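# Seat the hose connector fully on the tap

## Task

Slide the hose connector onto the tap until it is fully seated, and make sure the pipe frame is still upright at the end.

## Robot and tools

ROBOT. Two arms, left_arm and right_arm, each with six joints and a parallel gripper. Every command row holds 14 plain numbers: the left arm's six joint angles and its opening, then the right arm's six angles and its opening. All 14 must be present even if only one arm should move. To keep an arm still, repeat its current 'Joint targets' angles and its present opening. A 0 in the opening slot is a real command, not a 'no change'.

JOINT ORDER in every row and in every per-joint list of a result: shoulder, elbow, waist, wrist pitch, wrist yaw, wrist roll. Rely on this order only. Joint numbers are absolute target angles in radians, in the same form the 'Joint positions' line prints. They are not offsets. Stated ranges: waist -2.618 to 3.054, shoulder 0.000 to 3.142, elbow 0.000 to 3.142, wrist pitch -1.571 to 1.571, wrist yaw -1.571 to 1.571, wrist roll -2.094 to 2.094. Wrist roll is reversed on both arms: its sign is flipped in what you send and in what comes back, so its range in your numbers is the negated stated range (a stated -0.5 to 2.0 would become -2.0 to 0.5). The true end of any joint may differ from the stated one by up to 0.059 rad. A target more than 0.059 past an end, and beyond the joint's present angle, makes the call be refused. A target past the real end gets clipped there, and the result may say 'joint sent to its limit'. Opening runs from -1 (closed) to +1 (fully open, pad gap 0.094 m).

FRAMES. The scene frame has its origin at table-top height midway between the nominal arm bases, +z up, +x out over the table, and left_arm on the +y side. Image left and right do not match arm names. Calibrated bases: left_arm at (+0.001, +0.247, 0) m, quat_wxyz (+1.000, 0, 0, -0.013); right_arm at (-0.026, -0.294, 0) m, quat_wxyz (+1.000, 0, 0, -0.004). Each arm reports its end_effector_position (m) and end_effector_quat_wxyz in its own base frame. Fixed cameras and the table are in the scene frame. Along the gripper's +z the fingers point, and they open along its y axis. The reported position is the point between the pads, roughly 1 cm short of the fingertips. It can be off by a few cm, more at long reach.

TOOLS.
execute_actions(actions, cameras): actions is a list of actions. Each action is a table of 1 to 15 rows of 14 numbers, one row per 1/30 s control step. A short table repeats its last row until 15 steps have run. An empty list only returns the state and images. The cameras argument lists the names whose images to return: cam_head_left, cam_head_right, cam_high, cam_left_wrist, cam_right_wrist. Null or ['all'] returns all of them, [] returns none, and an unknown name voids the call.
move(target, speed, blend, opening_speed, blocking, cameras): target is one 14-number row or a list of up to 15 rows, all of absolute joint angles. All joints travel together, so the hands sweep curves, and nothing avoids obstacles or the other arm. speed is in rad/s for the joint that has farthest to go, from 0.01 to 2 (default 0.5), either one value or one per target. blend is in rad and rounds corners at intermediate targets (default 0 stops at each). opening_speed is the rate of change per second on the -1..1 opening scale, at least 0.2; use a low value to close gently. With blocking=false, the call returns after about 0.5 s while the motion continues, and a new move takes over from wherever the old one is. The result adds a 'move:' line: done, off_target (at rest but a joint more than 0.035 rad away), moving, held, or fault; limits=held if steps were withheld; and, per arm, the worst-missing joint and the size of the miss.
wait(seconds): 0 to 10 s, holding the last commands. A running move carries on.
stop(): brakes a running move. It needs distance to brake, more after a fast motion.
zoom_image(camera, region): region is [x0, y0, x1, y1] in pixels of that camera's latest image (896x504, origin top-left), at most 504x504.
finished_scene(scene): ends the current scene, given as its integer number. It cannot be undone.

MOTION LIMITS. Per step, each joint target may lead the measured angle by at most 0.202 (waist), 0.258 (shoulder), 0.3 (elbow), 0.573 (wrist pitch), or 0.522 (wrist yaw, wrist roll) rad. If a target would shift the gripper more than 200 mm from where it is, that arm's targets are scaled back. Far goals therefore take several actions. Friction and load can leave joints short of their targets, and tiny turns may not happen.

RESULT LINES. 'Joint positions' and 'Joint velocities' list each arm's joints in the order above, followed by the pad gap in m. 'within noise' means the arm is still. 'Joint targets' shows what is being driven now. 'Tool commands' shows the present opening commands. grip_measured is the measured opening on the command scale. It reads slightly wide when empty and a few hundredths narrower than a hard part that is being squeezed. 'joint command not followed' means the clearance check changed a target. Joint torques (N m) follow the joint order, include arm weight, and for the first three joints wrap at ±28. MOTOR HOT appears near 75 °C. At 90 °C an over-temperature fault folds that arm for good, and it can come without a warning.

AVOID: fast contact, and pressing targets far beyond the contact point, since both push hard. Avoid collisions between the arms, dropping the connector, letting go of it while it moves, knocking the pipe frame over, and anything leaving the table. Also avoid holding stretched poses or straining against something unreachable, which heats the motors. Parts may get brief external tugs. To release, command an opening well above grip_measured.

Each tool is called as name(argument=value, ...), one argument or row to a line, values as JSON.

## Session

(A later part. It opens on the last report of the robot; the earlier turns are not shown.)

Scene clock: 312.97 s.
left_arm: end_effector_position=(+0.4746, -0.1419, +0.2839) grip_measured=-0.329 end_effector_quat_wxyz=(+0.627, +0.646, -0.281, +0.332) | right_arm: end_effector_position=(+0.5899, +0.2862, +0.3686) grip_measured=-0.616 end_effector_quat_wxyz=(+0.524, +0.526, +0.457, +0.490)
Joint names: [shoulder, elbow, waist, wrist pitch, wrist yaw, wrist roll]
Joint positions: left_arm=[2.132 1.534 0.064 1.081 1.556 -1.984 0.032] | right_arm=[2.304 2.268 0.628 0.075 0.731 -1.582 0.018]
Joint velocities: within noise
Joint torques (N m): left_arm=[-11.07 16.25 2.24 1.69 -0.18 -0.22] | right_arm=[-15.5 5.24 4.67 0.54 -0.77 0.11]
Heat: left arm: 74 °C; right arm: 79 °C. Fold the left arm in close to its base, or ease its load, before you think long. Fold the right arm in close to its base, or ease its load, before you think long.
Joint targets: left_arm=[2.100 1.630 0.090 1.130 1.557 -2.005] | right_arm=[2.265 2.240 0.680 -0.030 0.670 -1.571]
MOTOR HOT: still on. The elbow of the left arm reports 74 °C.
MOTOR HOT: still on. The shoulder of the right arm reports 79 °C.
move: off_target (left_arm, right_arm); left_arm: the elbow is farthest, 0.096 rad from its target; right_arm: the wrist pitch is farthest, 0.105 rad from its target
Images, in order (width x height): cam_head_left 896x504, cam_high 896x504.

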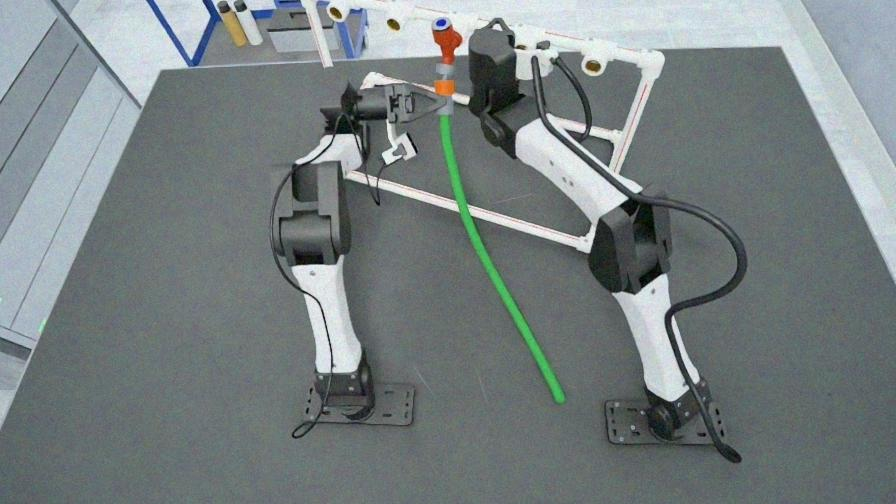

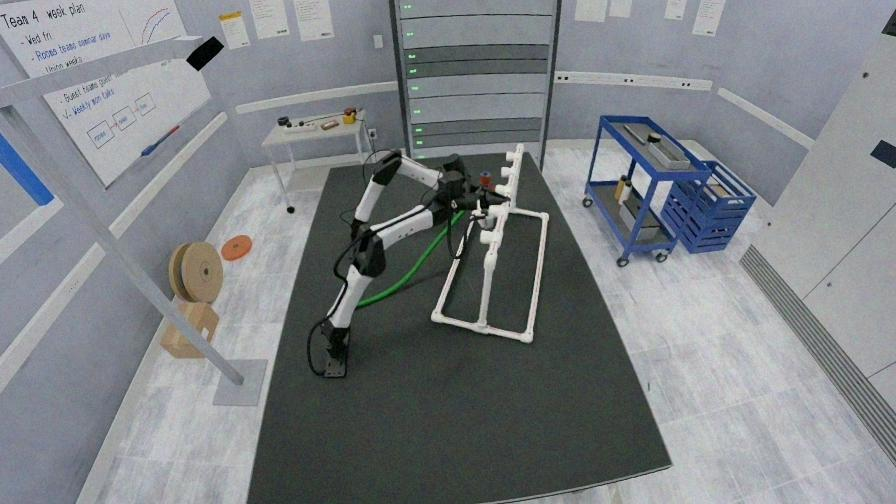

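move(
  target=[
    [2.12,1.56,0.064,1.11,1.558,-2.005,-0.95,2.30,2.29,0.628,0.07,0.72,-1.571,1],
    [2.12,1.56,0.064,1.11,1.558,-2.005,-0.95,1.95,1.75,0.70,0.19,0.73,-1.571,1],
    [2.12,1.56,0.064,1.11,1.558,-2.005,-0.95,1.0,0.85,0.40,0.2,0.3,-0.7,1],
  ],
  speed=0.5,
  opening_speed=1.2,
  cameras=["cam_head_left","cam_high","cam_right_wrist"],
)

zoom_image(
  camera="cam_head_left",
  region=[390, 0, 530, 120],
)

zoom_image(
  camera="cam_high",
  region=[400, 130, 580, 350],
)

Scene clock: 327.97 s.
left_arm: end_effector_position=(+0.4747, -0.1431, +0.2830) grip_measured=-0.329 end_effector_quat_wxyz=(+0.630, +0.648, -0.277, +0.327) | right_arm: end_effector_position=(+0.3593, +0.0973, +0.3663) grip_measured=+0.997 end_effector_quat_wxyz=(+0.658, +0.215, +0.662, +0.286)
Joint names: [shoulder, elbow, waist, wrist pitch, wrist yaw, wrist roll]
Joint positions: left_arm=[2.132 1.534 0.061 1.068 1.556 -1.984 0.032] | right_arm=[1.01 0.856 0.406 0.186 0.311 -0.713 0.094]
Joint velocities: within noise
Joint torques (N m): left_arm=[-9.5 9.51 0.23 1.63 -0.18 -0.2] | right_arm=[-3.19 7.76 -0.57 1.79 -0.14 0.11]
Heat: left arm: 78 °C; right arm: 83 °C. Fold the left arm in close to its base, or ease its load, before you think long. Fold the right arm in close to its base, or ease its load, before you think long.
Joint targets: left_arm=[2.120 1.560 0.064 1.110 1.557 -2.005] | right_arm=[1.000 0.850 0.400 0.200 0.300 -0.700]
MOTOR HOT: still on. The elbow of the left arm reports 78 °C.
MOTOR HOT: still on. The shoulder of the right arm reports 83 °C.
move: off_target (left_arm); left_arm: the wrist pitch is farthest, 0.042 rad from its target
camera_calibration:
cam_right_wrist: T_world_to_cam=[[0.0727025, -0.739526, -0.66919, 0.28976], [-0.448634, 0.575002, -0.684179, 0.397937], [0.890753, 0.349963, -0.289973, -0.161716], [0, 0, 0, 1]] pos_world=[0.301511, 0.0420653, 0.419271]
Images, in order (width x height): cam_head_left 896x504, cam_high 896x504, cam_right_wrist 896x504.

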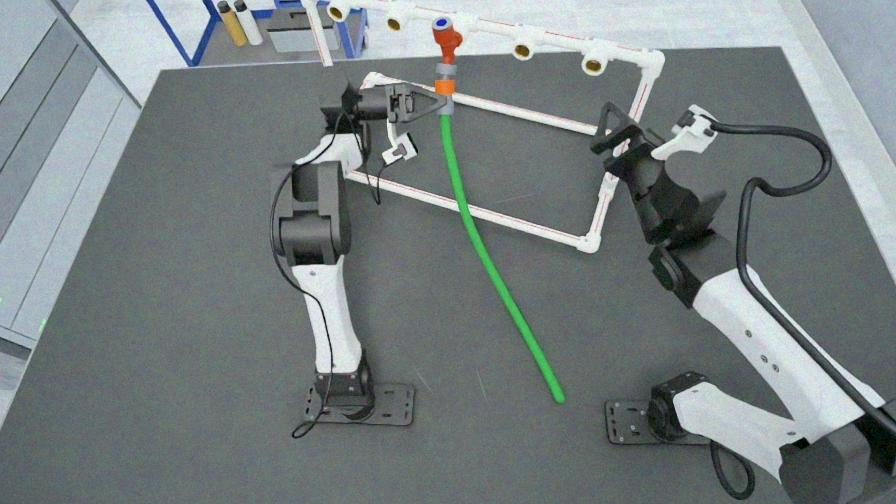

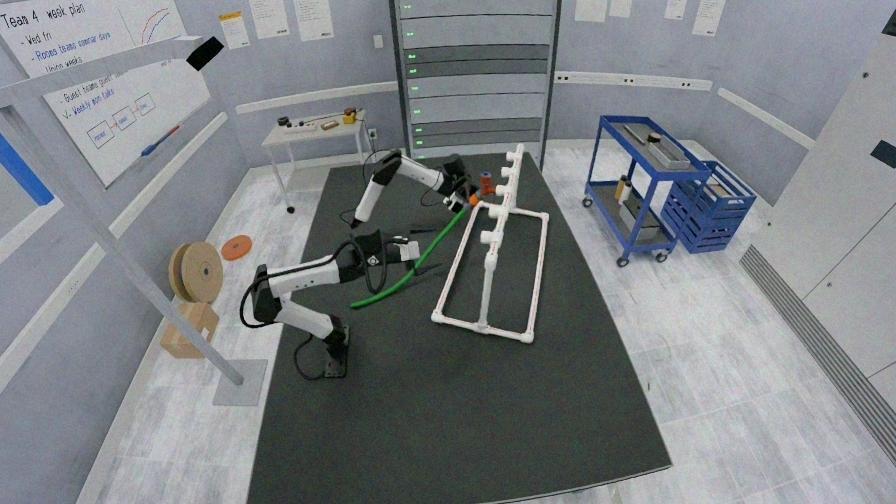

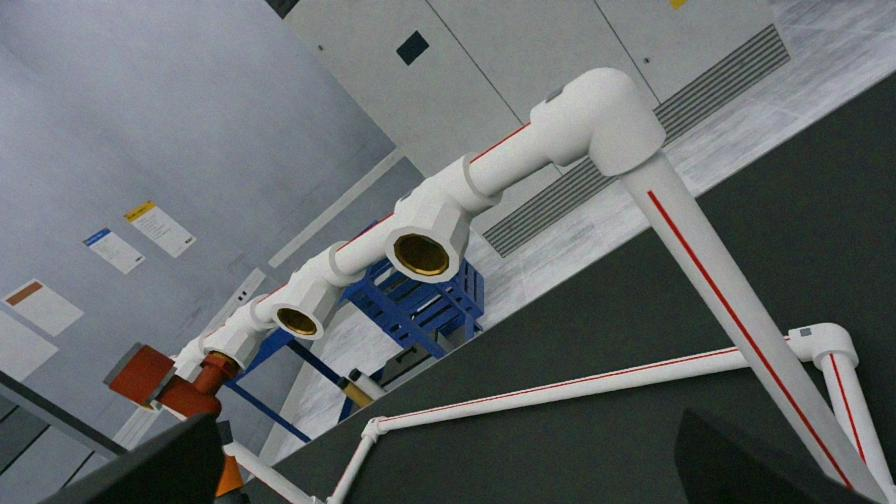

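Scaled by 3.600 from the camera's 896x504 image, which has a finer 1280x720 frame.

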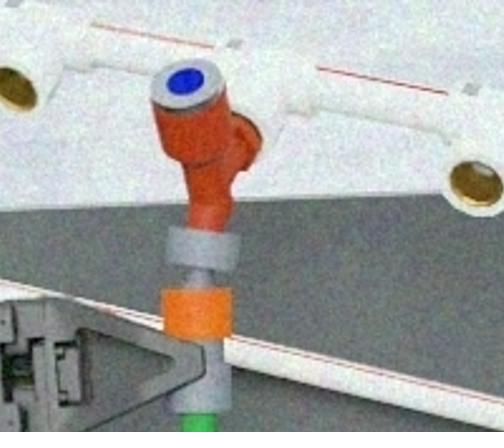

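Scaled by 2.291 from the camera's 896x504 image, which has a finer 1280x720 frame.

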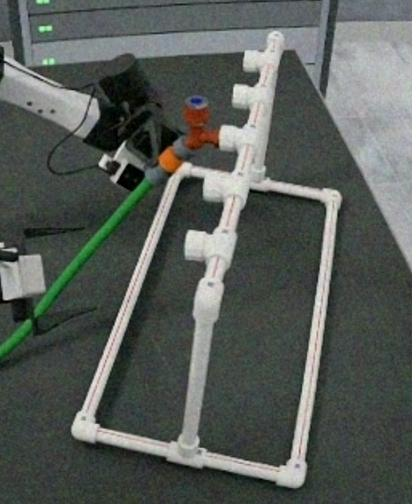

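wait(
  seconds=10,
  cameras=[],
)

wait(
  seconds=10,
  cameras=[],
)

wait(
  seconds=10,
  cameras=[],
)

Scene clock: 341.10 s.
left_arm: end_effector_position=(+0.4747, -0.1431, +0.2830) grip_measured=-0.329 end_effector_quat_wxyz=(+0.630, +0.648, -0.277, +0.327) | right_arm: end_effector_position=(+0.3593, +0.0974, +0.3663) grip_measured=+0.997 end_effector_quat_wxyz=(+0.658, +0.215, +0.662, +0.286)
Joint names: [shoulder, elbow, waist, wrist pitch, wrist yaw, wrist roll]
Joint positions: left_arm=[2.132 1.534 0.061 1.068 1.556 -1.984 0.032] | right_arm=[1.01 0.856 0.406 0.186 0.31 -0.713 0.094]
Joint velocities: within noise
Joint torques (N m): left_arm=[-9.48 9.52 0.24 1.62 -0.17 -0.21] | right_arm=[-3.17 7.77 -0.57 1.8 -0.16 0.11]
Heat: left arm: 76 °C; right arm: 72 °C. Fold the left arm in close to its base, or ease its load, before you think long. Fold the right arm in close to its base, or ease its load, before you think long.
Joint targets: left_arm=[2.120 1.560 0.064 1.110 1.557 -2.005] | right_arm=[1.000 0.850 0.400 0.200 0.300 -0.700]
Tool commands: left_gripper/opening=-0.95 right_gripper/opening=+1.0
MOTOR HOT: still on. The elbow of the left arm reports 76 °C.
MOTOR HOT: still on. The shoulder of the right arm reports 72 °C.
wait: 10.00 s; at rest from the start
No camera images: "cameras" was empty.

Scene clock: 351.10 s.
left_arm: end_effector_position=(+0.4747, -0.1431, +0.2830) grip_measured=-0.329 end_effector_quat_wxyz=(+0.630, +0.648, -0.277, +0.327) | right_arm: end_effector_position=(+0.3593, +0.0974, +0.3663) grip_measured=+0.997 end_effector_quat_wxyz=(+0.658, +0.215, +0.662, +0.286)
Joint names: [shoulder, elbow, waist, wrist pitch, wrist yaw, wrist roll]
Joint positions: left_arm=[2.132 1.534 0.061 1.068 1.556 -1.984 0.032] | right_arm=[1.01 0.856 0.406 0.186 0.31 -0.713 0.094]
Joint velocities: within noise
Joint torques (N m): left_arm=[-9.47 9.52 0.2 1.62 -0.17 -0.21] | right_arm=[-3.19 7.77 -0.57 1.8 -0.15 0.11]
Heat: left arm: 74 °C; right arm: 66 °C. Fold the left arm in close to its base, or ease its load, before you think long.
Joint targets: left_arm=[2.120 1.560 0.064 1.110 1.557 -2.005] | right_arm=[1.000 0.850 0.400 0.200 0.300 -0.700]
Tool commands: left_gripper/opening=-0.95 right_gripper/opening=+1.0
MOTOR HOT: still on. The elbow of the left arm reports 74 °C.
MOTOR HOT: cleared for the motors of the right arm.
wait: 10.00 s; at rest by 0.17 s
No camera images: "cameras" was empty.

Scene clock: 361.10 s.
left_arm: end_effector_position=(+0.4747, -0.1431, +0.2830) grip_measured=-0.329 end_effector_quat_wxyz=(+0.630, +0.648, -0.277, +0.327) | right_arm: end_effector_position=(+0.3593, +0.0974, +0.3663) grip_measured=+0.997 end_effector_quat_wxyz=(+0.658, +0.215, +0.662, +0.286)
Joint names: [shoulder, elbow, waist, wrist pitch, wrist yaw, wrist roll]
Joint positions: left_arm=[2.132 1.534 0.061 1.068 1.556 -1.984 0.032] | right_arm=[1.01 0.856 0.406 0.186 0.31 -0.713 0.094]
Joint velocities: within noise
Joint torques (N m): left_arm=[-9.57 9.51 0.23 1.64 -0.17 -0.21] | right_arm=[-3.18 7.77 -0.55 1.8 -0.15 0.11]
Heat: left arm: 73 °C; right arm: 61 °C. Fold the left arm in close to its base, or ease its load, before you think long.
Joint targets: left_arm=[2.120 1.560 0.064 1.110 1.557 -2.005] | right_arm=[1.000 0.850 0.400 0.200 0.300 -0.700]
Tool commands: left_gripper/opening=-0.95 right_gripper/opening=+1.0
MOTOR HOT: still on. The elbow of the left arm reports 73 °C.
wait: 10.00 s; at rest by 0.17 s
No camera images: "cameras" was empty.

move(
  target=[2.06,1.44,0.04,1.15,1.558,-2.005,-0.95,1.0,0.85,0.4,0.2,0.3,-0.7,1],
  speed=0.08,
  cameras=["cam_head_left","cam_right_wrist","cam_high"],
)

zoom_image(
  camera="cam_head_left",
  region=[390, 0, 530, 120],
)

zoom_image(
  camera="cam_high",
  region=[440, 145, 540, 225],
)

Scene clock: 365.50 s.
left_arm: end_effector_position=(+0.4678, -0.1471, +0.2711) grip_measured=-0.329 end_effector_quat_wxyz=(+0.633, +0.649, -0.264, +0.329) | right_arm: end_effector_position=(+0.3593, +0.0974, +0.3663) grip_measured=+0.997 end_effector_quat_wxyz=(+0.658, +0.215, +0.662, +0.286)
Joint names: [shoulder, elbow, waist, wrist pitch, wrist yaw, wrist roll]
Joint positions: left_arm=[2.113 1.448 0.053 1.114 1.528 -1.987 0.032] | right_arm=[1.01 0.856 0.406 0.186 0.31 -0.713 0.094]
Joint velocities: within noise
Joint torques (N m): left_arm=[-12.53 6.08 -1.09 1.59 0.17 -0.19] | right_arm=[-3.19 7.75 -0.55 1.8 -0.15 0.11]
Heat: left arm: 72 °C; right arm: 59 °C. Fold the left arm in close to its base, or ease its load, before you think long.
Joint targets: left_arm=[2.060 1.440 0.040 1.150 1.558 -2.005] | right_arm=[1.000 0.850 0.400 0.200 0.300 -0.700]
MOTOR HOT: still on. The elbow of the left arm reports 72 °C.
move: off_target (left_arm); left_arm: the shoulder is farthest, 0.053 rad from its target
camera_calibration:
cam_right_wrist: T_world_to_cam=[[0.0733047, -0.739995, -0.668606, 0.289473], [-0.449003, 0.574135, -0.684664, 0.398252], [0.890518, 0.350395, -0.290173, -0.161634], [0, 0, 0, 1]] pos_world=[0.301535, 0.0421944, 0.41931]
Images, in order (width x height): cam_head_left 896x504, cam_high 896x504, cam_right_wrist 896x504.

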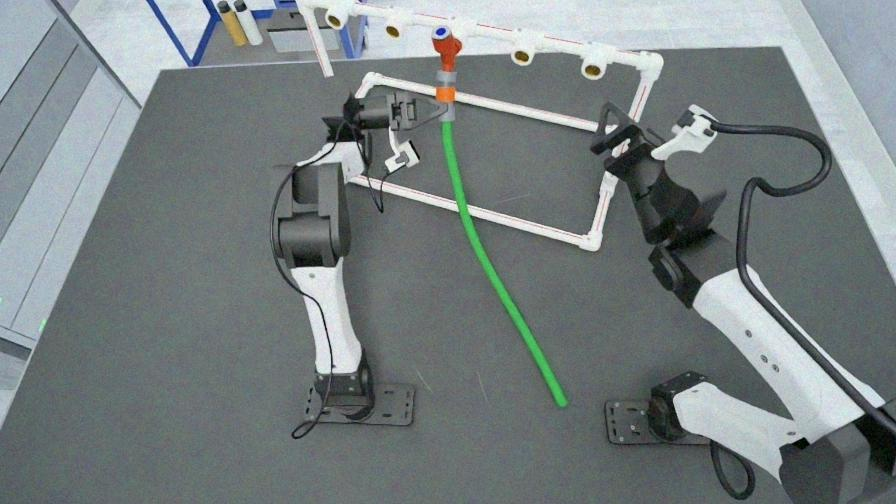

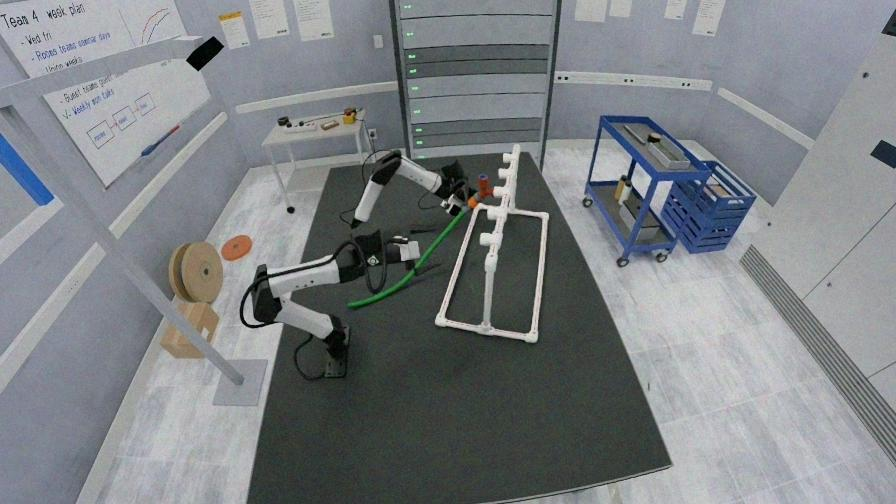

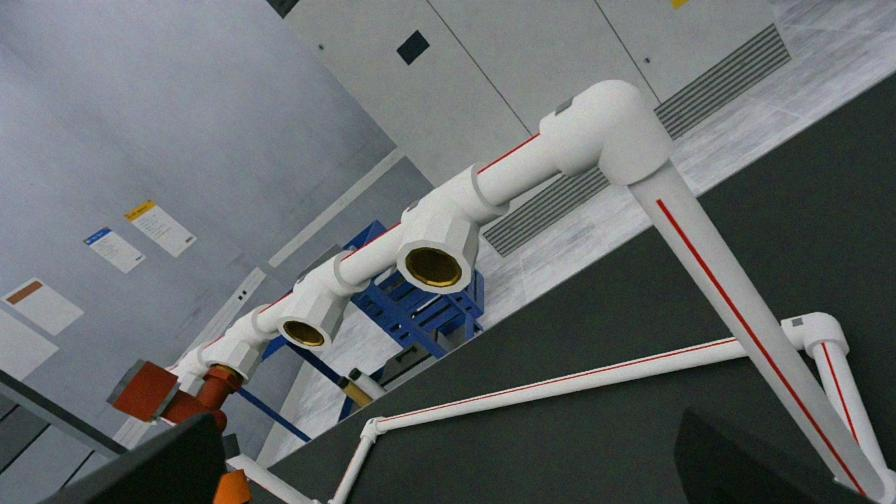

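Scaled by 3.600 from the camera's 896x504 image, which has a finer 1280x720 frame.

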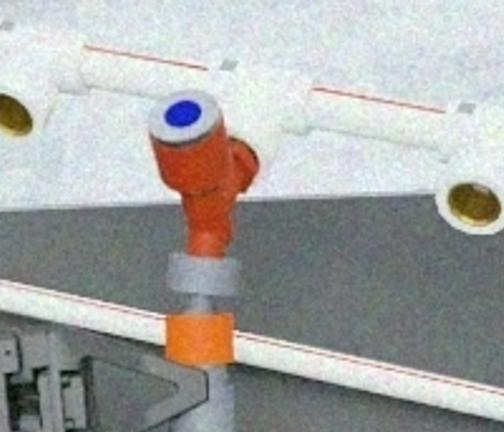

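Scaled by 5.040 from the camera's 896x504 image, which has a finer 1280x720 frame.

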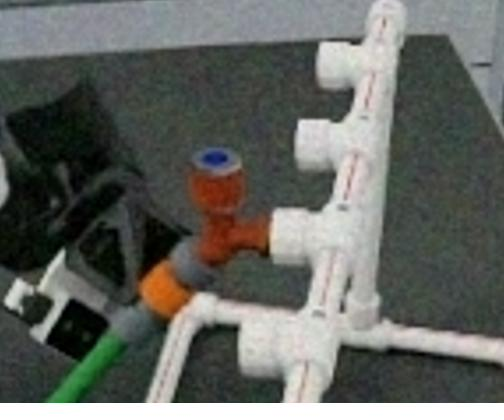

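move(
  target=[1.98,1.38,0.01,1.20,1.558,-2.005,-0.95,1.0,0.85,0.4,0.2,0.3,-0.7,1],
  speed=0.08,
  cameras=["cam_head_left","cam_high"],
)

zoom_image(
  camera="cam_head_left",
  region=[390, 0, 530, 120],
)

zoom_image(
  camera="cam_high",
  region=[440, 145, 540, 225],
)

Scene clock: 372.37 s.
left_arm: end_effector_position=(+0.4460, -0.1608, +0.2723) grip_measured=-0.329 end_effector_quat_wxyz=(+0.639, +0.646, -0.277, +0.312) | right_arm: end_effector_position=(+0.3593, +0.0974, +0.3663) grip_measured=+0.997 end_effector_quat_wxyz=(+0.658, +0.215, +0.662, +0.286)
Joint names: [shoulder, elbow, waist, wrist pitch, wrist yaw, wrist roll]
Joint positions: left_arm=[2.056 1.372 0.025 1.127 1.545 -1.987 0.032] | right_arm=[1.01 0.856 0.406 0.186 0.31 -0.713 0.094]
Joint velocities: within noise
Joint torques (N m): left_arm=[-13.94 7.54 -1.32 2.03 0 -0.17] | right_arm=[-3.18 7.77 -0.57 1.8 -0.15 0.11]
Heat: left arm: 70 °C; right arm: 57 °C.
Joint targets: left_arm=[1.980 1.380 0.010 1.200 1.557 -2.005] | right_arm=[1.000 0.850 0.400 0.200 0.300 -0.700]
MOTOR HOT: cleared for the motors of the left arm.
move: off_target (left_arm); left_arm: the shoulder is farthest, 0.076 rad from its target
Images, in order (width x height): cam_head_left 896x504, cam_high 896x504.

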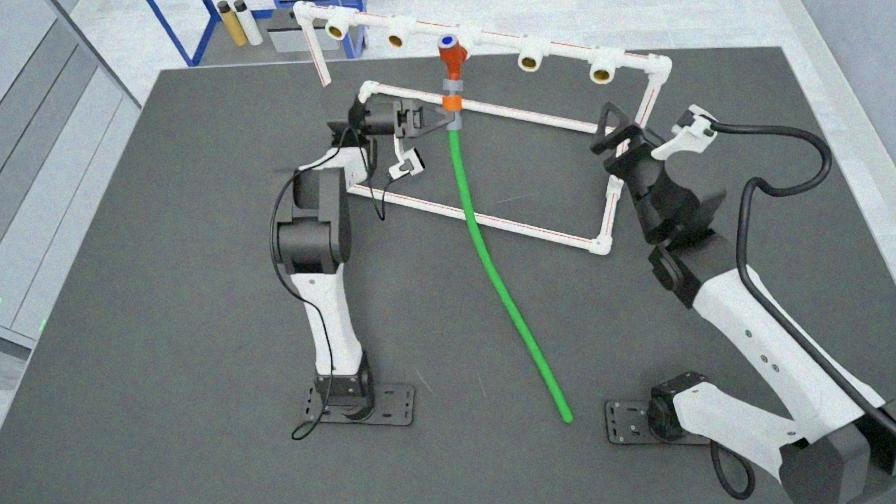

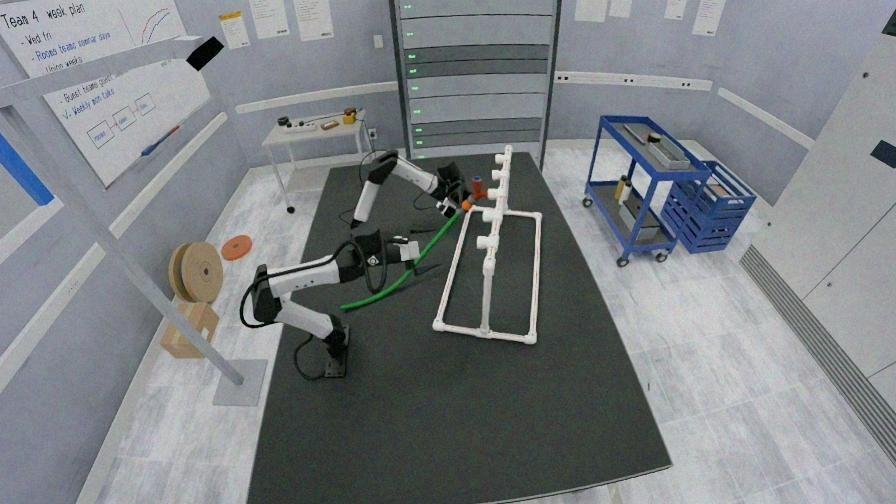

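Scaled by 3.600 from the camera's 896x504 image, which has a finer 1280x720 frame.

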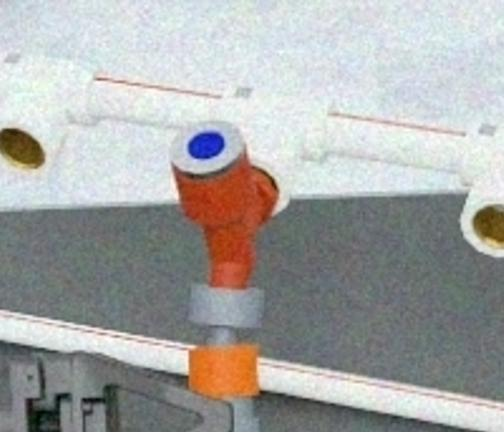

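Scaled by 5.040 from the camera's 896x504 image, which has a finer 1280x720 frame.

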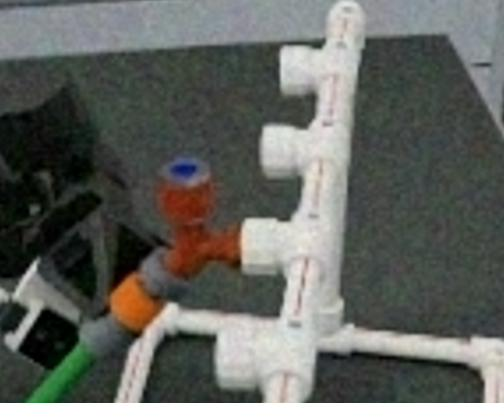

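move(
  target=[
    [2.02,1.395,0.02,1.17,1.558,-2.005,-0.95,1.45,1.5,0.6,-0.2,0.35,0,1],
    [2.02,1.395,0.02,1.17,1.558,-2.005,-0.95,1.805,1.95,0.735,-0.40,0.36,0,1],
  ],
  speed=0.6,
  blend=0.1,
  cameras=["cam_head_left","cam_high","cam_right_wrist"],
)

Scene clock: 386.90 s.
left_arm: end_effector_position=(+0.4460, -0.1608, +0.2723) grip_measured=-0.329 end_effector_quat_wxyz=(+0.639, +0.646, -0.277, +0.312) | right_arm: end_effector_position=(+0.4431, +0.3194, +0.3928) grip_measured=+0.998 end_effector_quat_wxyz=(+0.601, -0.180, +0.774, +0.086)
Joint names: [shoulder, elbow, waist, wrist pitch, wrist yaw, wrist roll]
Joint positions: left_arm=[2.056 1.372 0.025 1.127 1.545 -1.987 0.032] | right_arm=[1.802 1.918 0.733 -0.399 0.349 -0.012 0.094]
Joint velocities: within noise
Joint torques (N m): left_arm=[-10.76 9.05 -0.43 1.68 -0.02 -0.18] | right_arm=[-8.13 11.23 0.18 1.67 0.16 0.05]
Heat: left arm: 67 °C; right arm: 54 °C.
Joint targets: left_arm=[2.020 1.395 0.020 1.170 1.557 -2.005] | right_arm=[1.805 1.950 0.735 -0.400 0.360 0.000]
move: off_target (left_arm); left_arm: the wrist pitch is farthest, 0.043 rad from its target
camera_calibration:
cam_right_wrist: T_world_to_cam=[[0.362773, -0.928523, 0.0789958, 0.103606], [-0.570472, -0.288311, -0.76905, 0.688998], [0.736857, 0.233926, -0.634288, -0.0658848], [0, 0, 0, 1]] pos_world=[0.404016, 0.310259, 0.4799]
Images, in order (width x height): cam_head_left 896x504, cam_high 896x504, cam_right_wrist 896x504.

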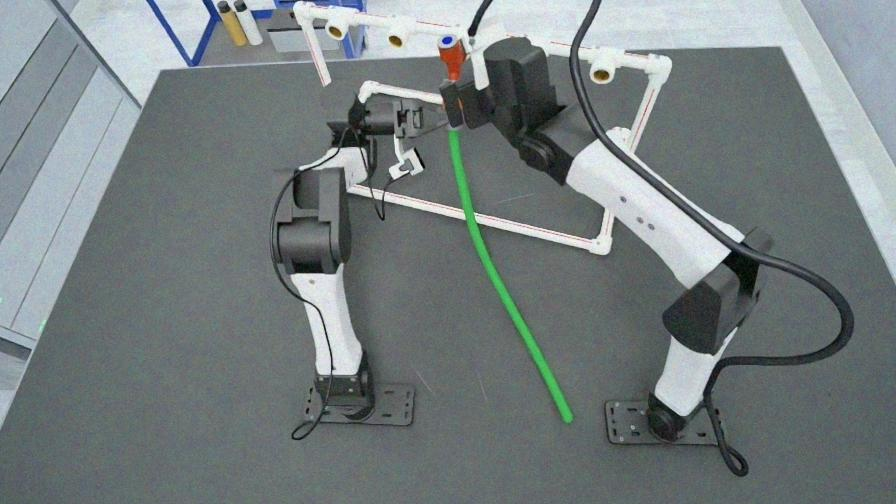

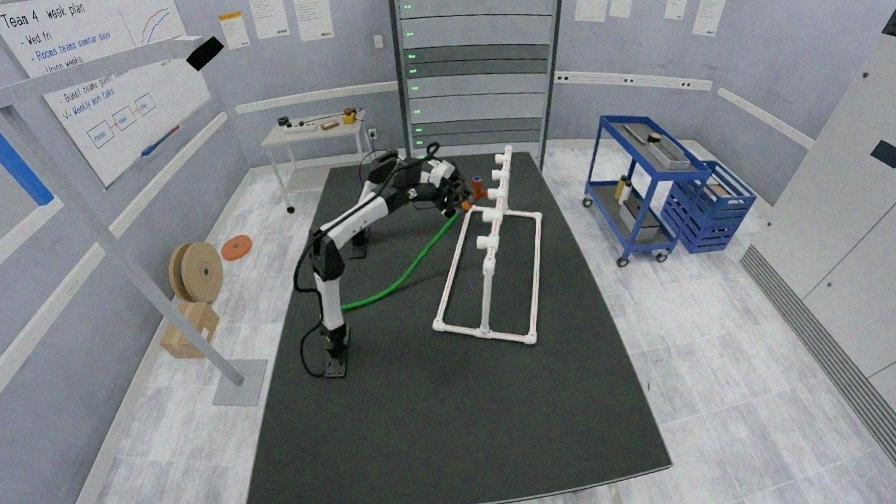

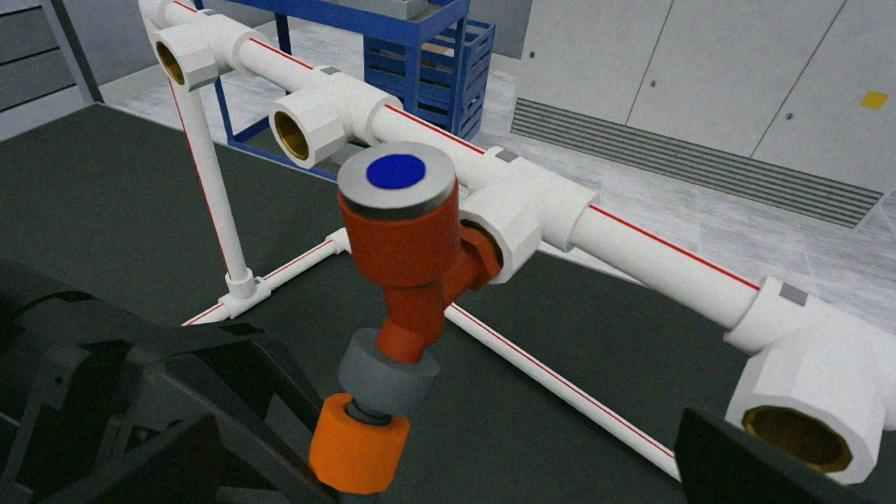

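move(
  target=[2.02,1.395,0.02,1.17,1.558,-2.005,-0.95,2.22,2.58,0.713,-0.625,0.36,0,1],
  speed=0.25,
  cameras=["cam_head_left","cam_high","cam_right_wrist"],
)

zoom_image(
  camera="cam_high",
  region=[440, 145, 540, 225],
)

Scene clock: 395.20 s.
left_arm: end_effector_position=(+0.4460, -0.1608, +0.2723) grip_measured=-0.329 end_effector_quat_wxyz=(+0.639, +0.646, -0.277, +0.312) | right_arm: end_effector_position=(+0.5012, +0.3615, +0.3961) grip_measured=+0.998 end_effector_quat_wxyz=(+0.600, -0.176, +0.776, +0.081)
Joint names: [shoulder, elbow, waist, wrist pitch, wrist yaw, wrist roll]
Joint positions: left_arm=[2.056 1.372 0.025 1.127 1.545 -1.987 0.032] | right_arm=[2.212 2.55 0.72 -0.624 0.35 -0.012 0.094]
Joint velocities: within noise
Joint torques (N m): left_arm=[-10.78 9.05 -0.44 1.68 -0.03 -0.18] | right_arm=[-10.33 10.4 -0.69 1.68 0.16 0.06]
Heat: left arm: 66 °C; right arm: 54 °C.
Joint targets: left_arm=[2.020 1.395 0.020 1.170 1.557 -2.005] | right_arm=[2.220 2.580 0.713 -0.625 0.360 0.000]
move: off_target (left_arm); left_arm: the wrist pitch is farthest, 0.043 rad from its target
camera_calibration:
cam_right_wrist: T_world_to_cam=[[0.351316, -0.932784, 0.0805696, 0.128015], [-0.576419, -0.283302, -0.766473, 0.73699], [0.737779, 0.222833, -0.637203, -0.11177], [0, 0, 0, 1]] pos_world=[0.462303, 0.353107, 0.483348]
Images, in order (width x height): cam_head_left 896x504, cam_high 896x504, cam_right_wrist 896x504.

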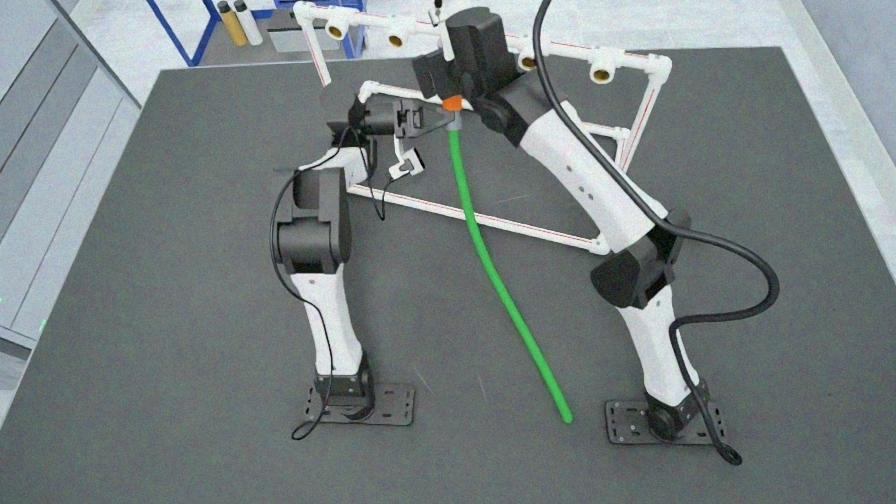

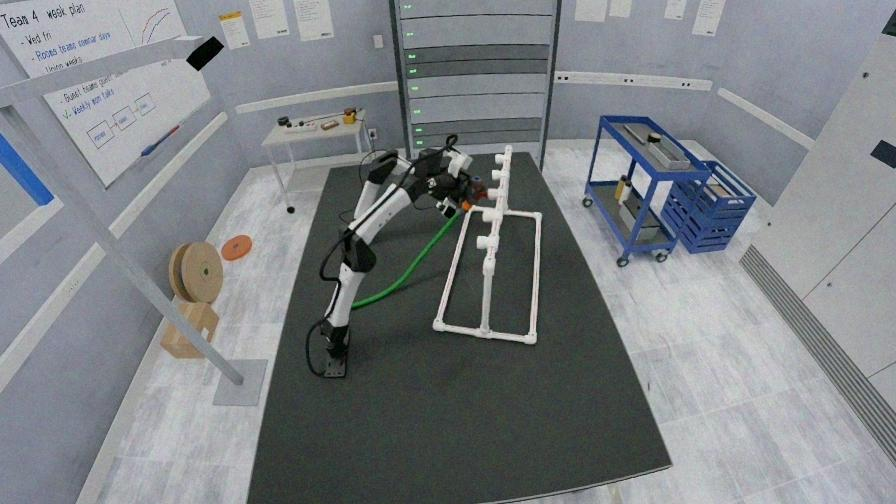

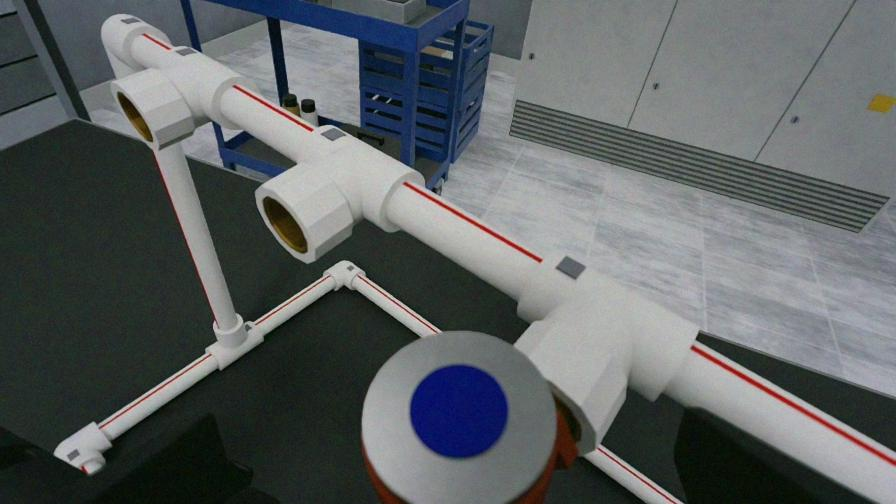

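Scaled by 5.040 from the camera's 896x504 image, which has a finer 1280x720 frame.

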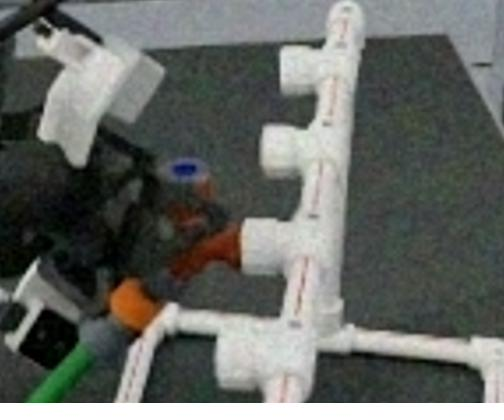

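move(
  target=[2.02,1.395,0.02,1.17,1.558,-2.005,-0.95,2.22,2.58,0.713,-0.625,0.36,0,-1],
  opening_speed=0.5,
  cameras=["cam_head_left","cam_right_wrist"],
)

zoom_image(
  camera="cam_head_left",
  region=[390, 0, 530, 120],
)

Scene clock: 400.90 s.
left_arm: end_effector_position=(+0.4460, -0.1608, +0.2723) grip_measured=-0.329 end_effector_quat_wxyz=(+0.639, +0.646, -0.277, +0.312) | right_arm: end_effector_position=(+0.5014, +0.3608, +0.3960) grip_measured=-0.291 end_effector_quat_wxyz=(+0.601, -0.176, +0.776, +0.078)
Joint names: [shoulder, elbow, waist, wrist pitch, wrist yaw, wrist roll]
Joint positions: left_arm=[2.056 1.372 0.025 1.127 1.545 -1.987 0.032] | right_arm=[2.212 2.55 0.72 -0.626 0.354 -0.009 0.033]
Joint velocities: within noise
Joint torques (N m): left_arm=[-10.81 8.96 -0.44 1.67 -0.02 -0.19] | right_arm=[-10.3 10.4 -0.68 1.7 0.11 0.02]
Heat: left arm: 65 °C; right arm: 55 °C.
Joint targets: left_arm=[2.020 1.395 0.020 1.170 1.557 -2.005] | right_arm=[2.220 2.580 0.713 -0.625 0.360 0.000]
move: off_target (left_arm); left_arm: the wrist pitch is farthest, 0.043 rad from its target
camera_calibration:
cam_right_wrist: T_world_to_cam=[[0.348241, -0.933542, 0.0850136, 0.127319], [-0.576607, -0.284828, -0.765766, 0.737157], [0.739089, 0.217652, -0.637475, -0.110477], [0, 0, 0, 1]] pos_world=[0.462364, 0.352866, 0.48324]
Images, in order (width x height): cam_head_left 896x504, cam_right_wrist 896x504.

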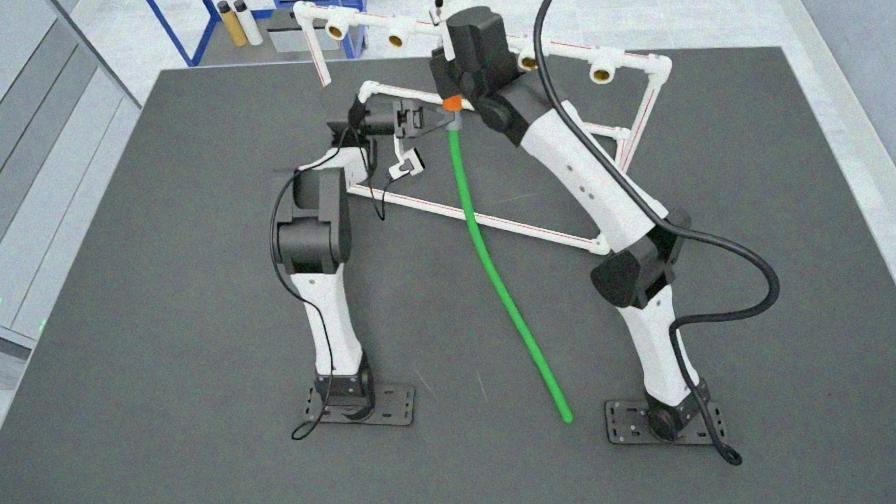

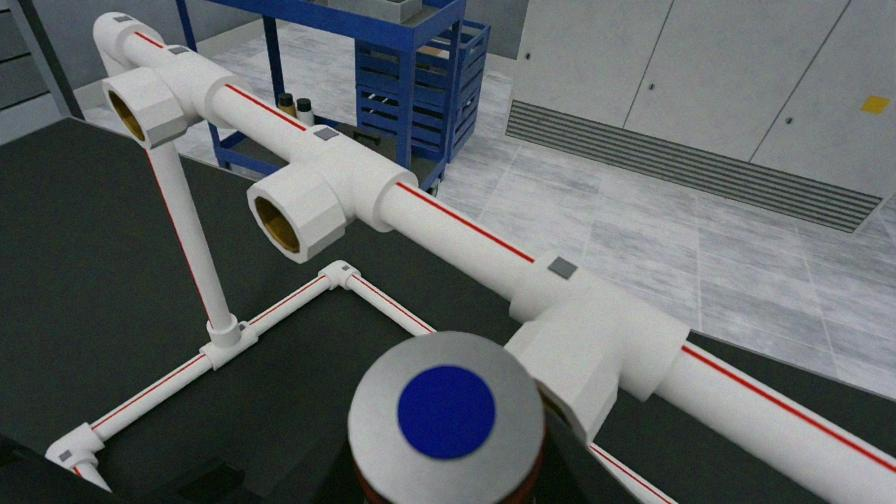

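Scaled by 3.600 from the camera's 896x504 image, which has a finer 1280x720 frame.

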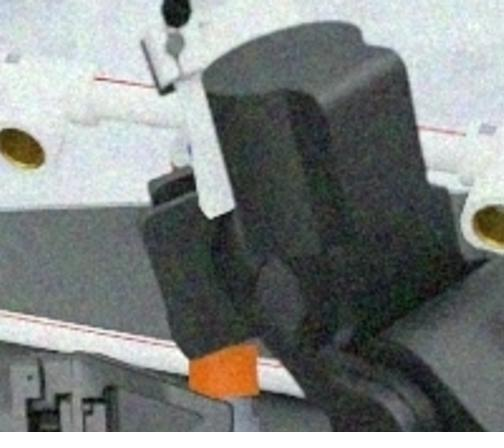

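move(
  target=[
    [2.015,1.46,0.04,1.16,1.558,-2.005,-0.95,2.235,2.565,0.735,-0.65,0.36,0,-1],
    [2.01,1.53,0.06,1.15,1.558,-2.005,-0.95,2.25,2.55,0.755,-0.68,0.36,0,-1],
  ],
  speed=0.12,
  blend=0.02,
  cameras=["cam_head_left","cam_high","cam_right_wrist"],
)

zoom_image(
  camera="cam_high",
  region=[440, 145, 540, 225],
)

zoom_image(
  camera="cam_head_left",
  region=[410, 60, 490, 140],
)

Scene clock: 408.27 s.
left_arm: end_effector_position=(+0.4520, -0.1564, +0.2837) grip_measured=-0.329 end_effector_quat_wxyz=(+0.640, +0.650, -0.273, +0.306) | right_arm: end_effector_position=(+0.5074, +0.3624, +0.4017) grip_measured=-0.292 end_effector_quat_wxyz=(+0.618, -0.161, +0.766, +0.077)
Joint names: [shoulder, elbow, waist, wrist pitch, wrist yaw, wrist roll]
Joint positions: left_arm=[2.056 1.429 0.034 1.055 1.556 -1.987 0.032] | right_arm=[2.225 2.55 0.723 -0.569 0.383 -0.009 0.033]
Joint velocities: within noise
Joint torques (N m): left_arm=[-11.7 16.62 2.19 2.3 -0.15 -0.19] | right_arm=[-8.87 7.38 2.78 0.65 -0.23 0.02]
Heat: left arm: 65 °C; right arm: 56 °C.
Joint targets: left_arm=[2.010 1.530 0.060 1.150 1.558 -2.005] | right_arm=[2.250 2.550 0.755 -0.680 0.360 0.000]
move: off_target (left_arm, right_arm); left_arm: the elbow is farthest, 0.101 rad from its target; right_arm: the wrist pitch is farthest, 0.111 rad from its target
camera_calibration:
cam_right_wrist: T_world_to_cam=[[0.322141, -0.943652, 0.0758089, 0.146894], [-0.553657, -0.252749, -0.793462, 0.733284], [0.767912, 0.213634, -0.60388, -0.138258], [0, 0, 0, 1]] pos_world=[0.464837, 0.35349, 0.487206]
Images, in order (width x height): cam_head_left 896x504, cam_high 896x504, cam_right_wrist 896x504.

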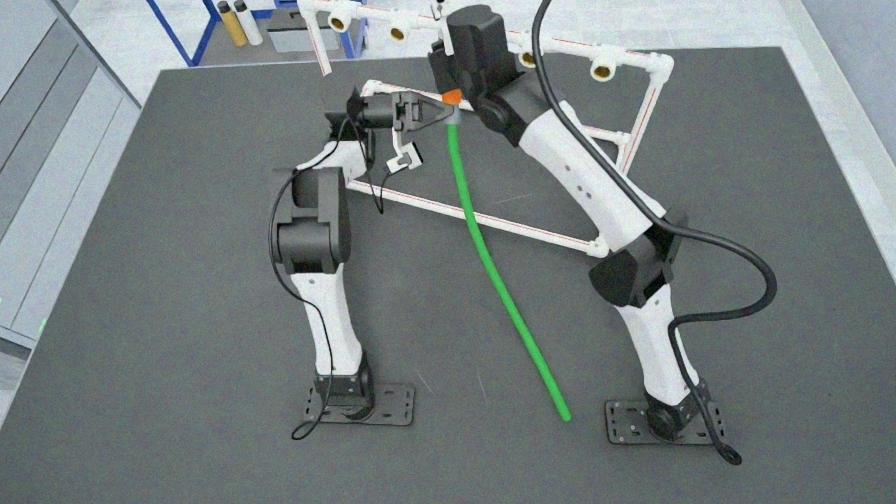

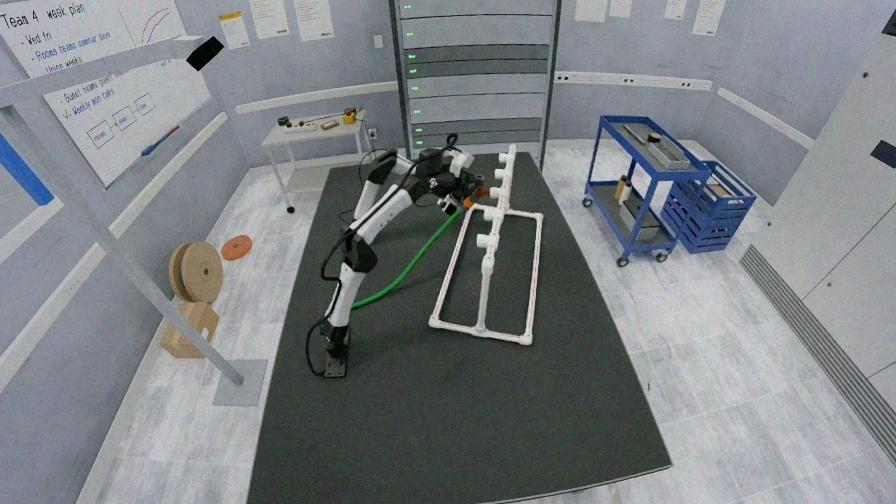

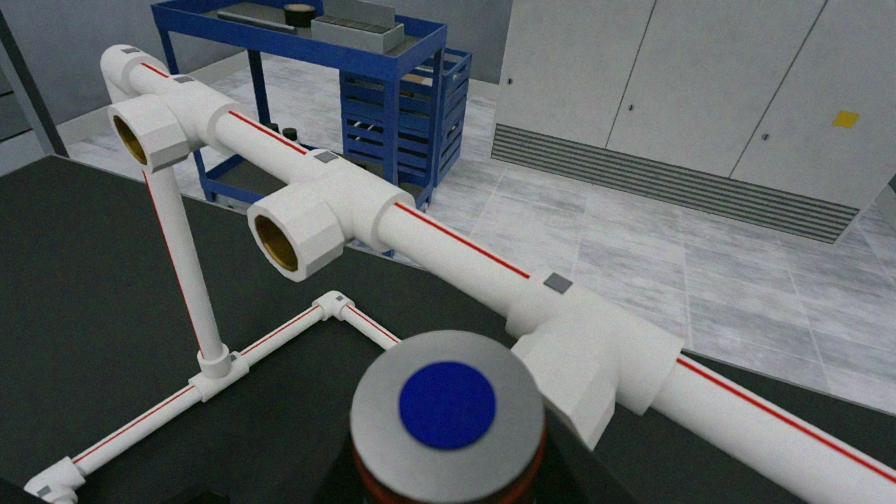

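Scaled by 5.040 from the camera's 896x504 image, which has a finer 1280x720 frame.

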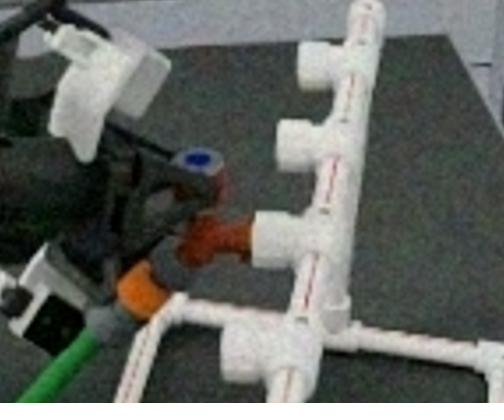

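Scaled by 6.300 from the camera's 896x504 image, which has a finer 1280x720 frame.

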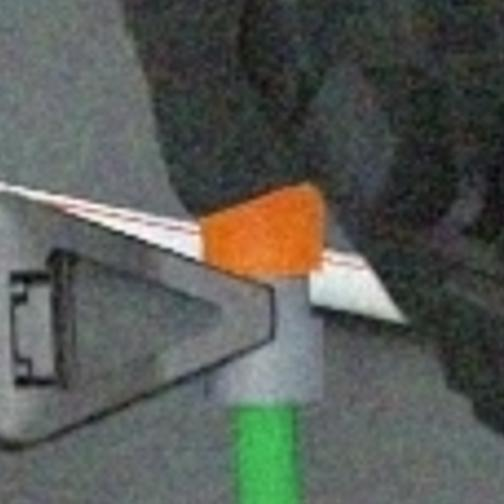

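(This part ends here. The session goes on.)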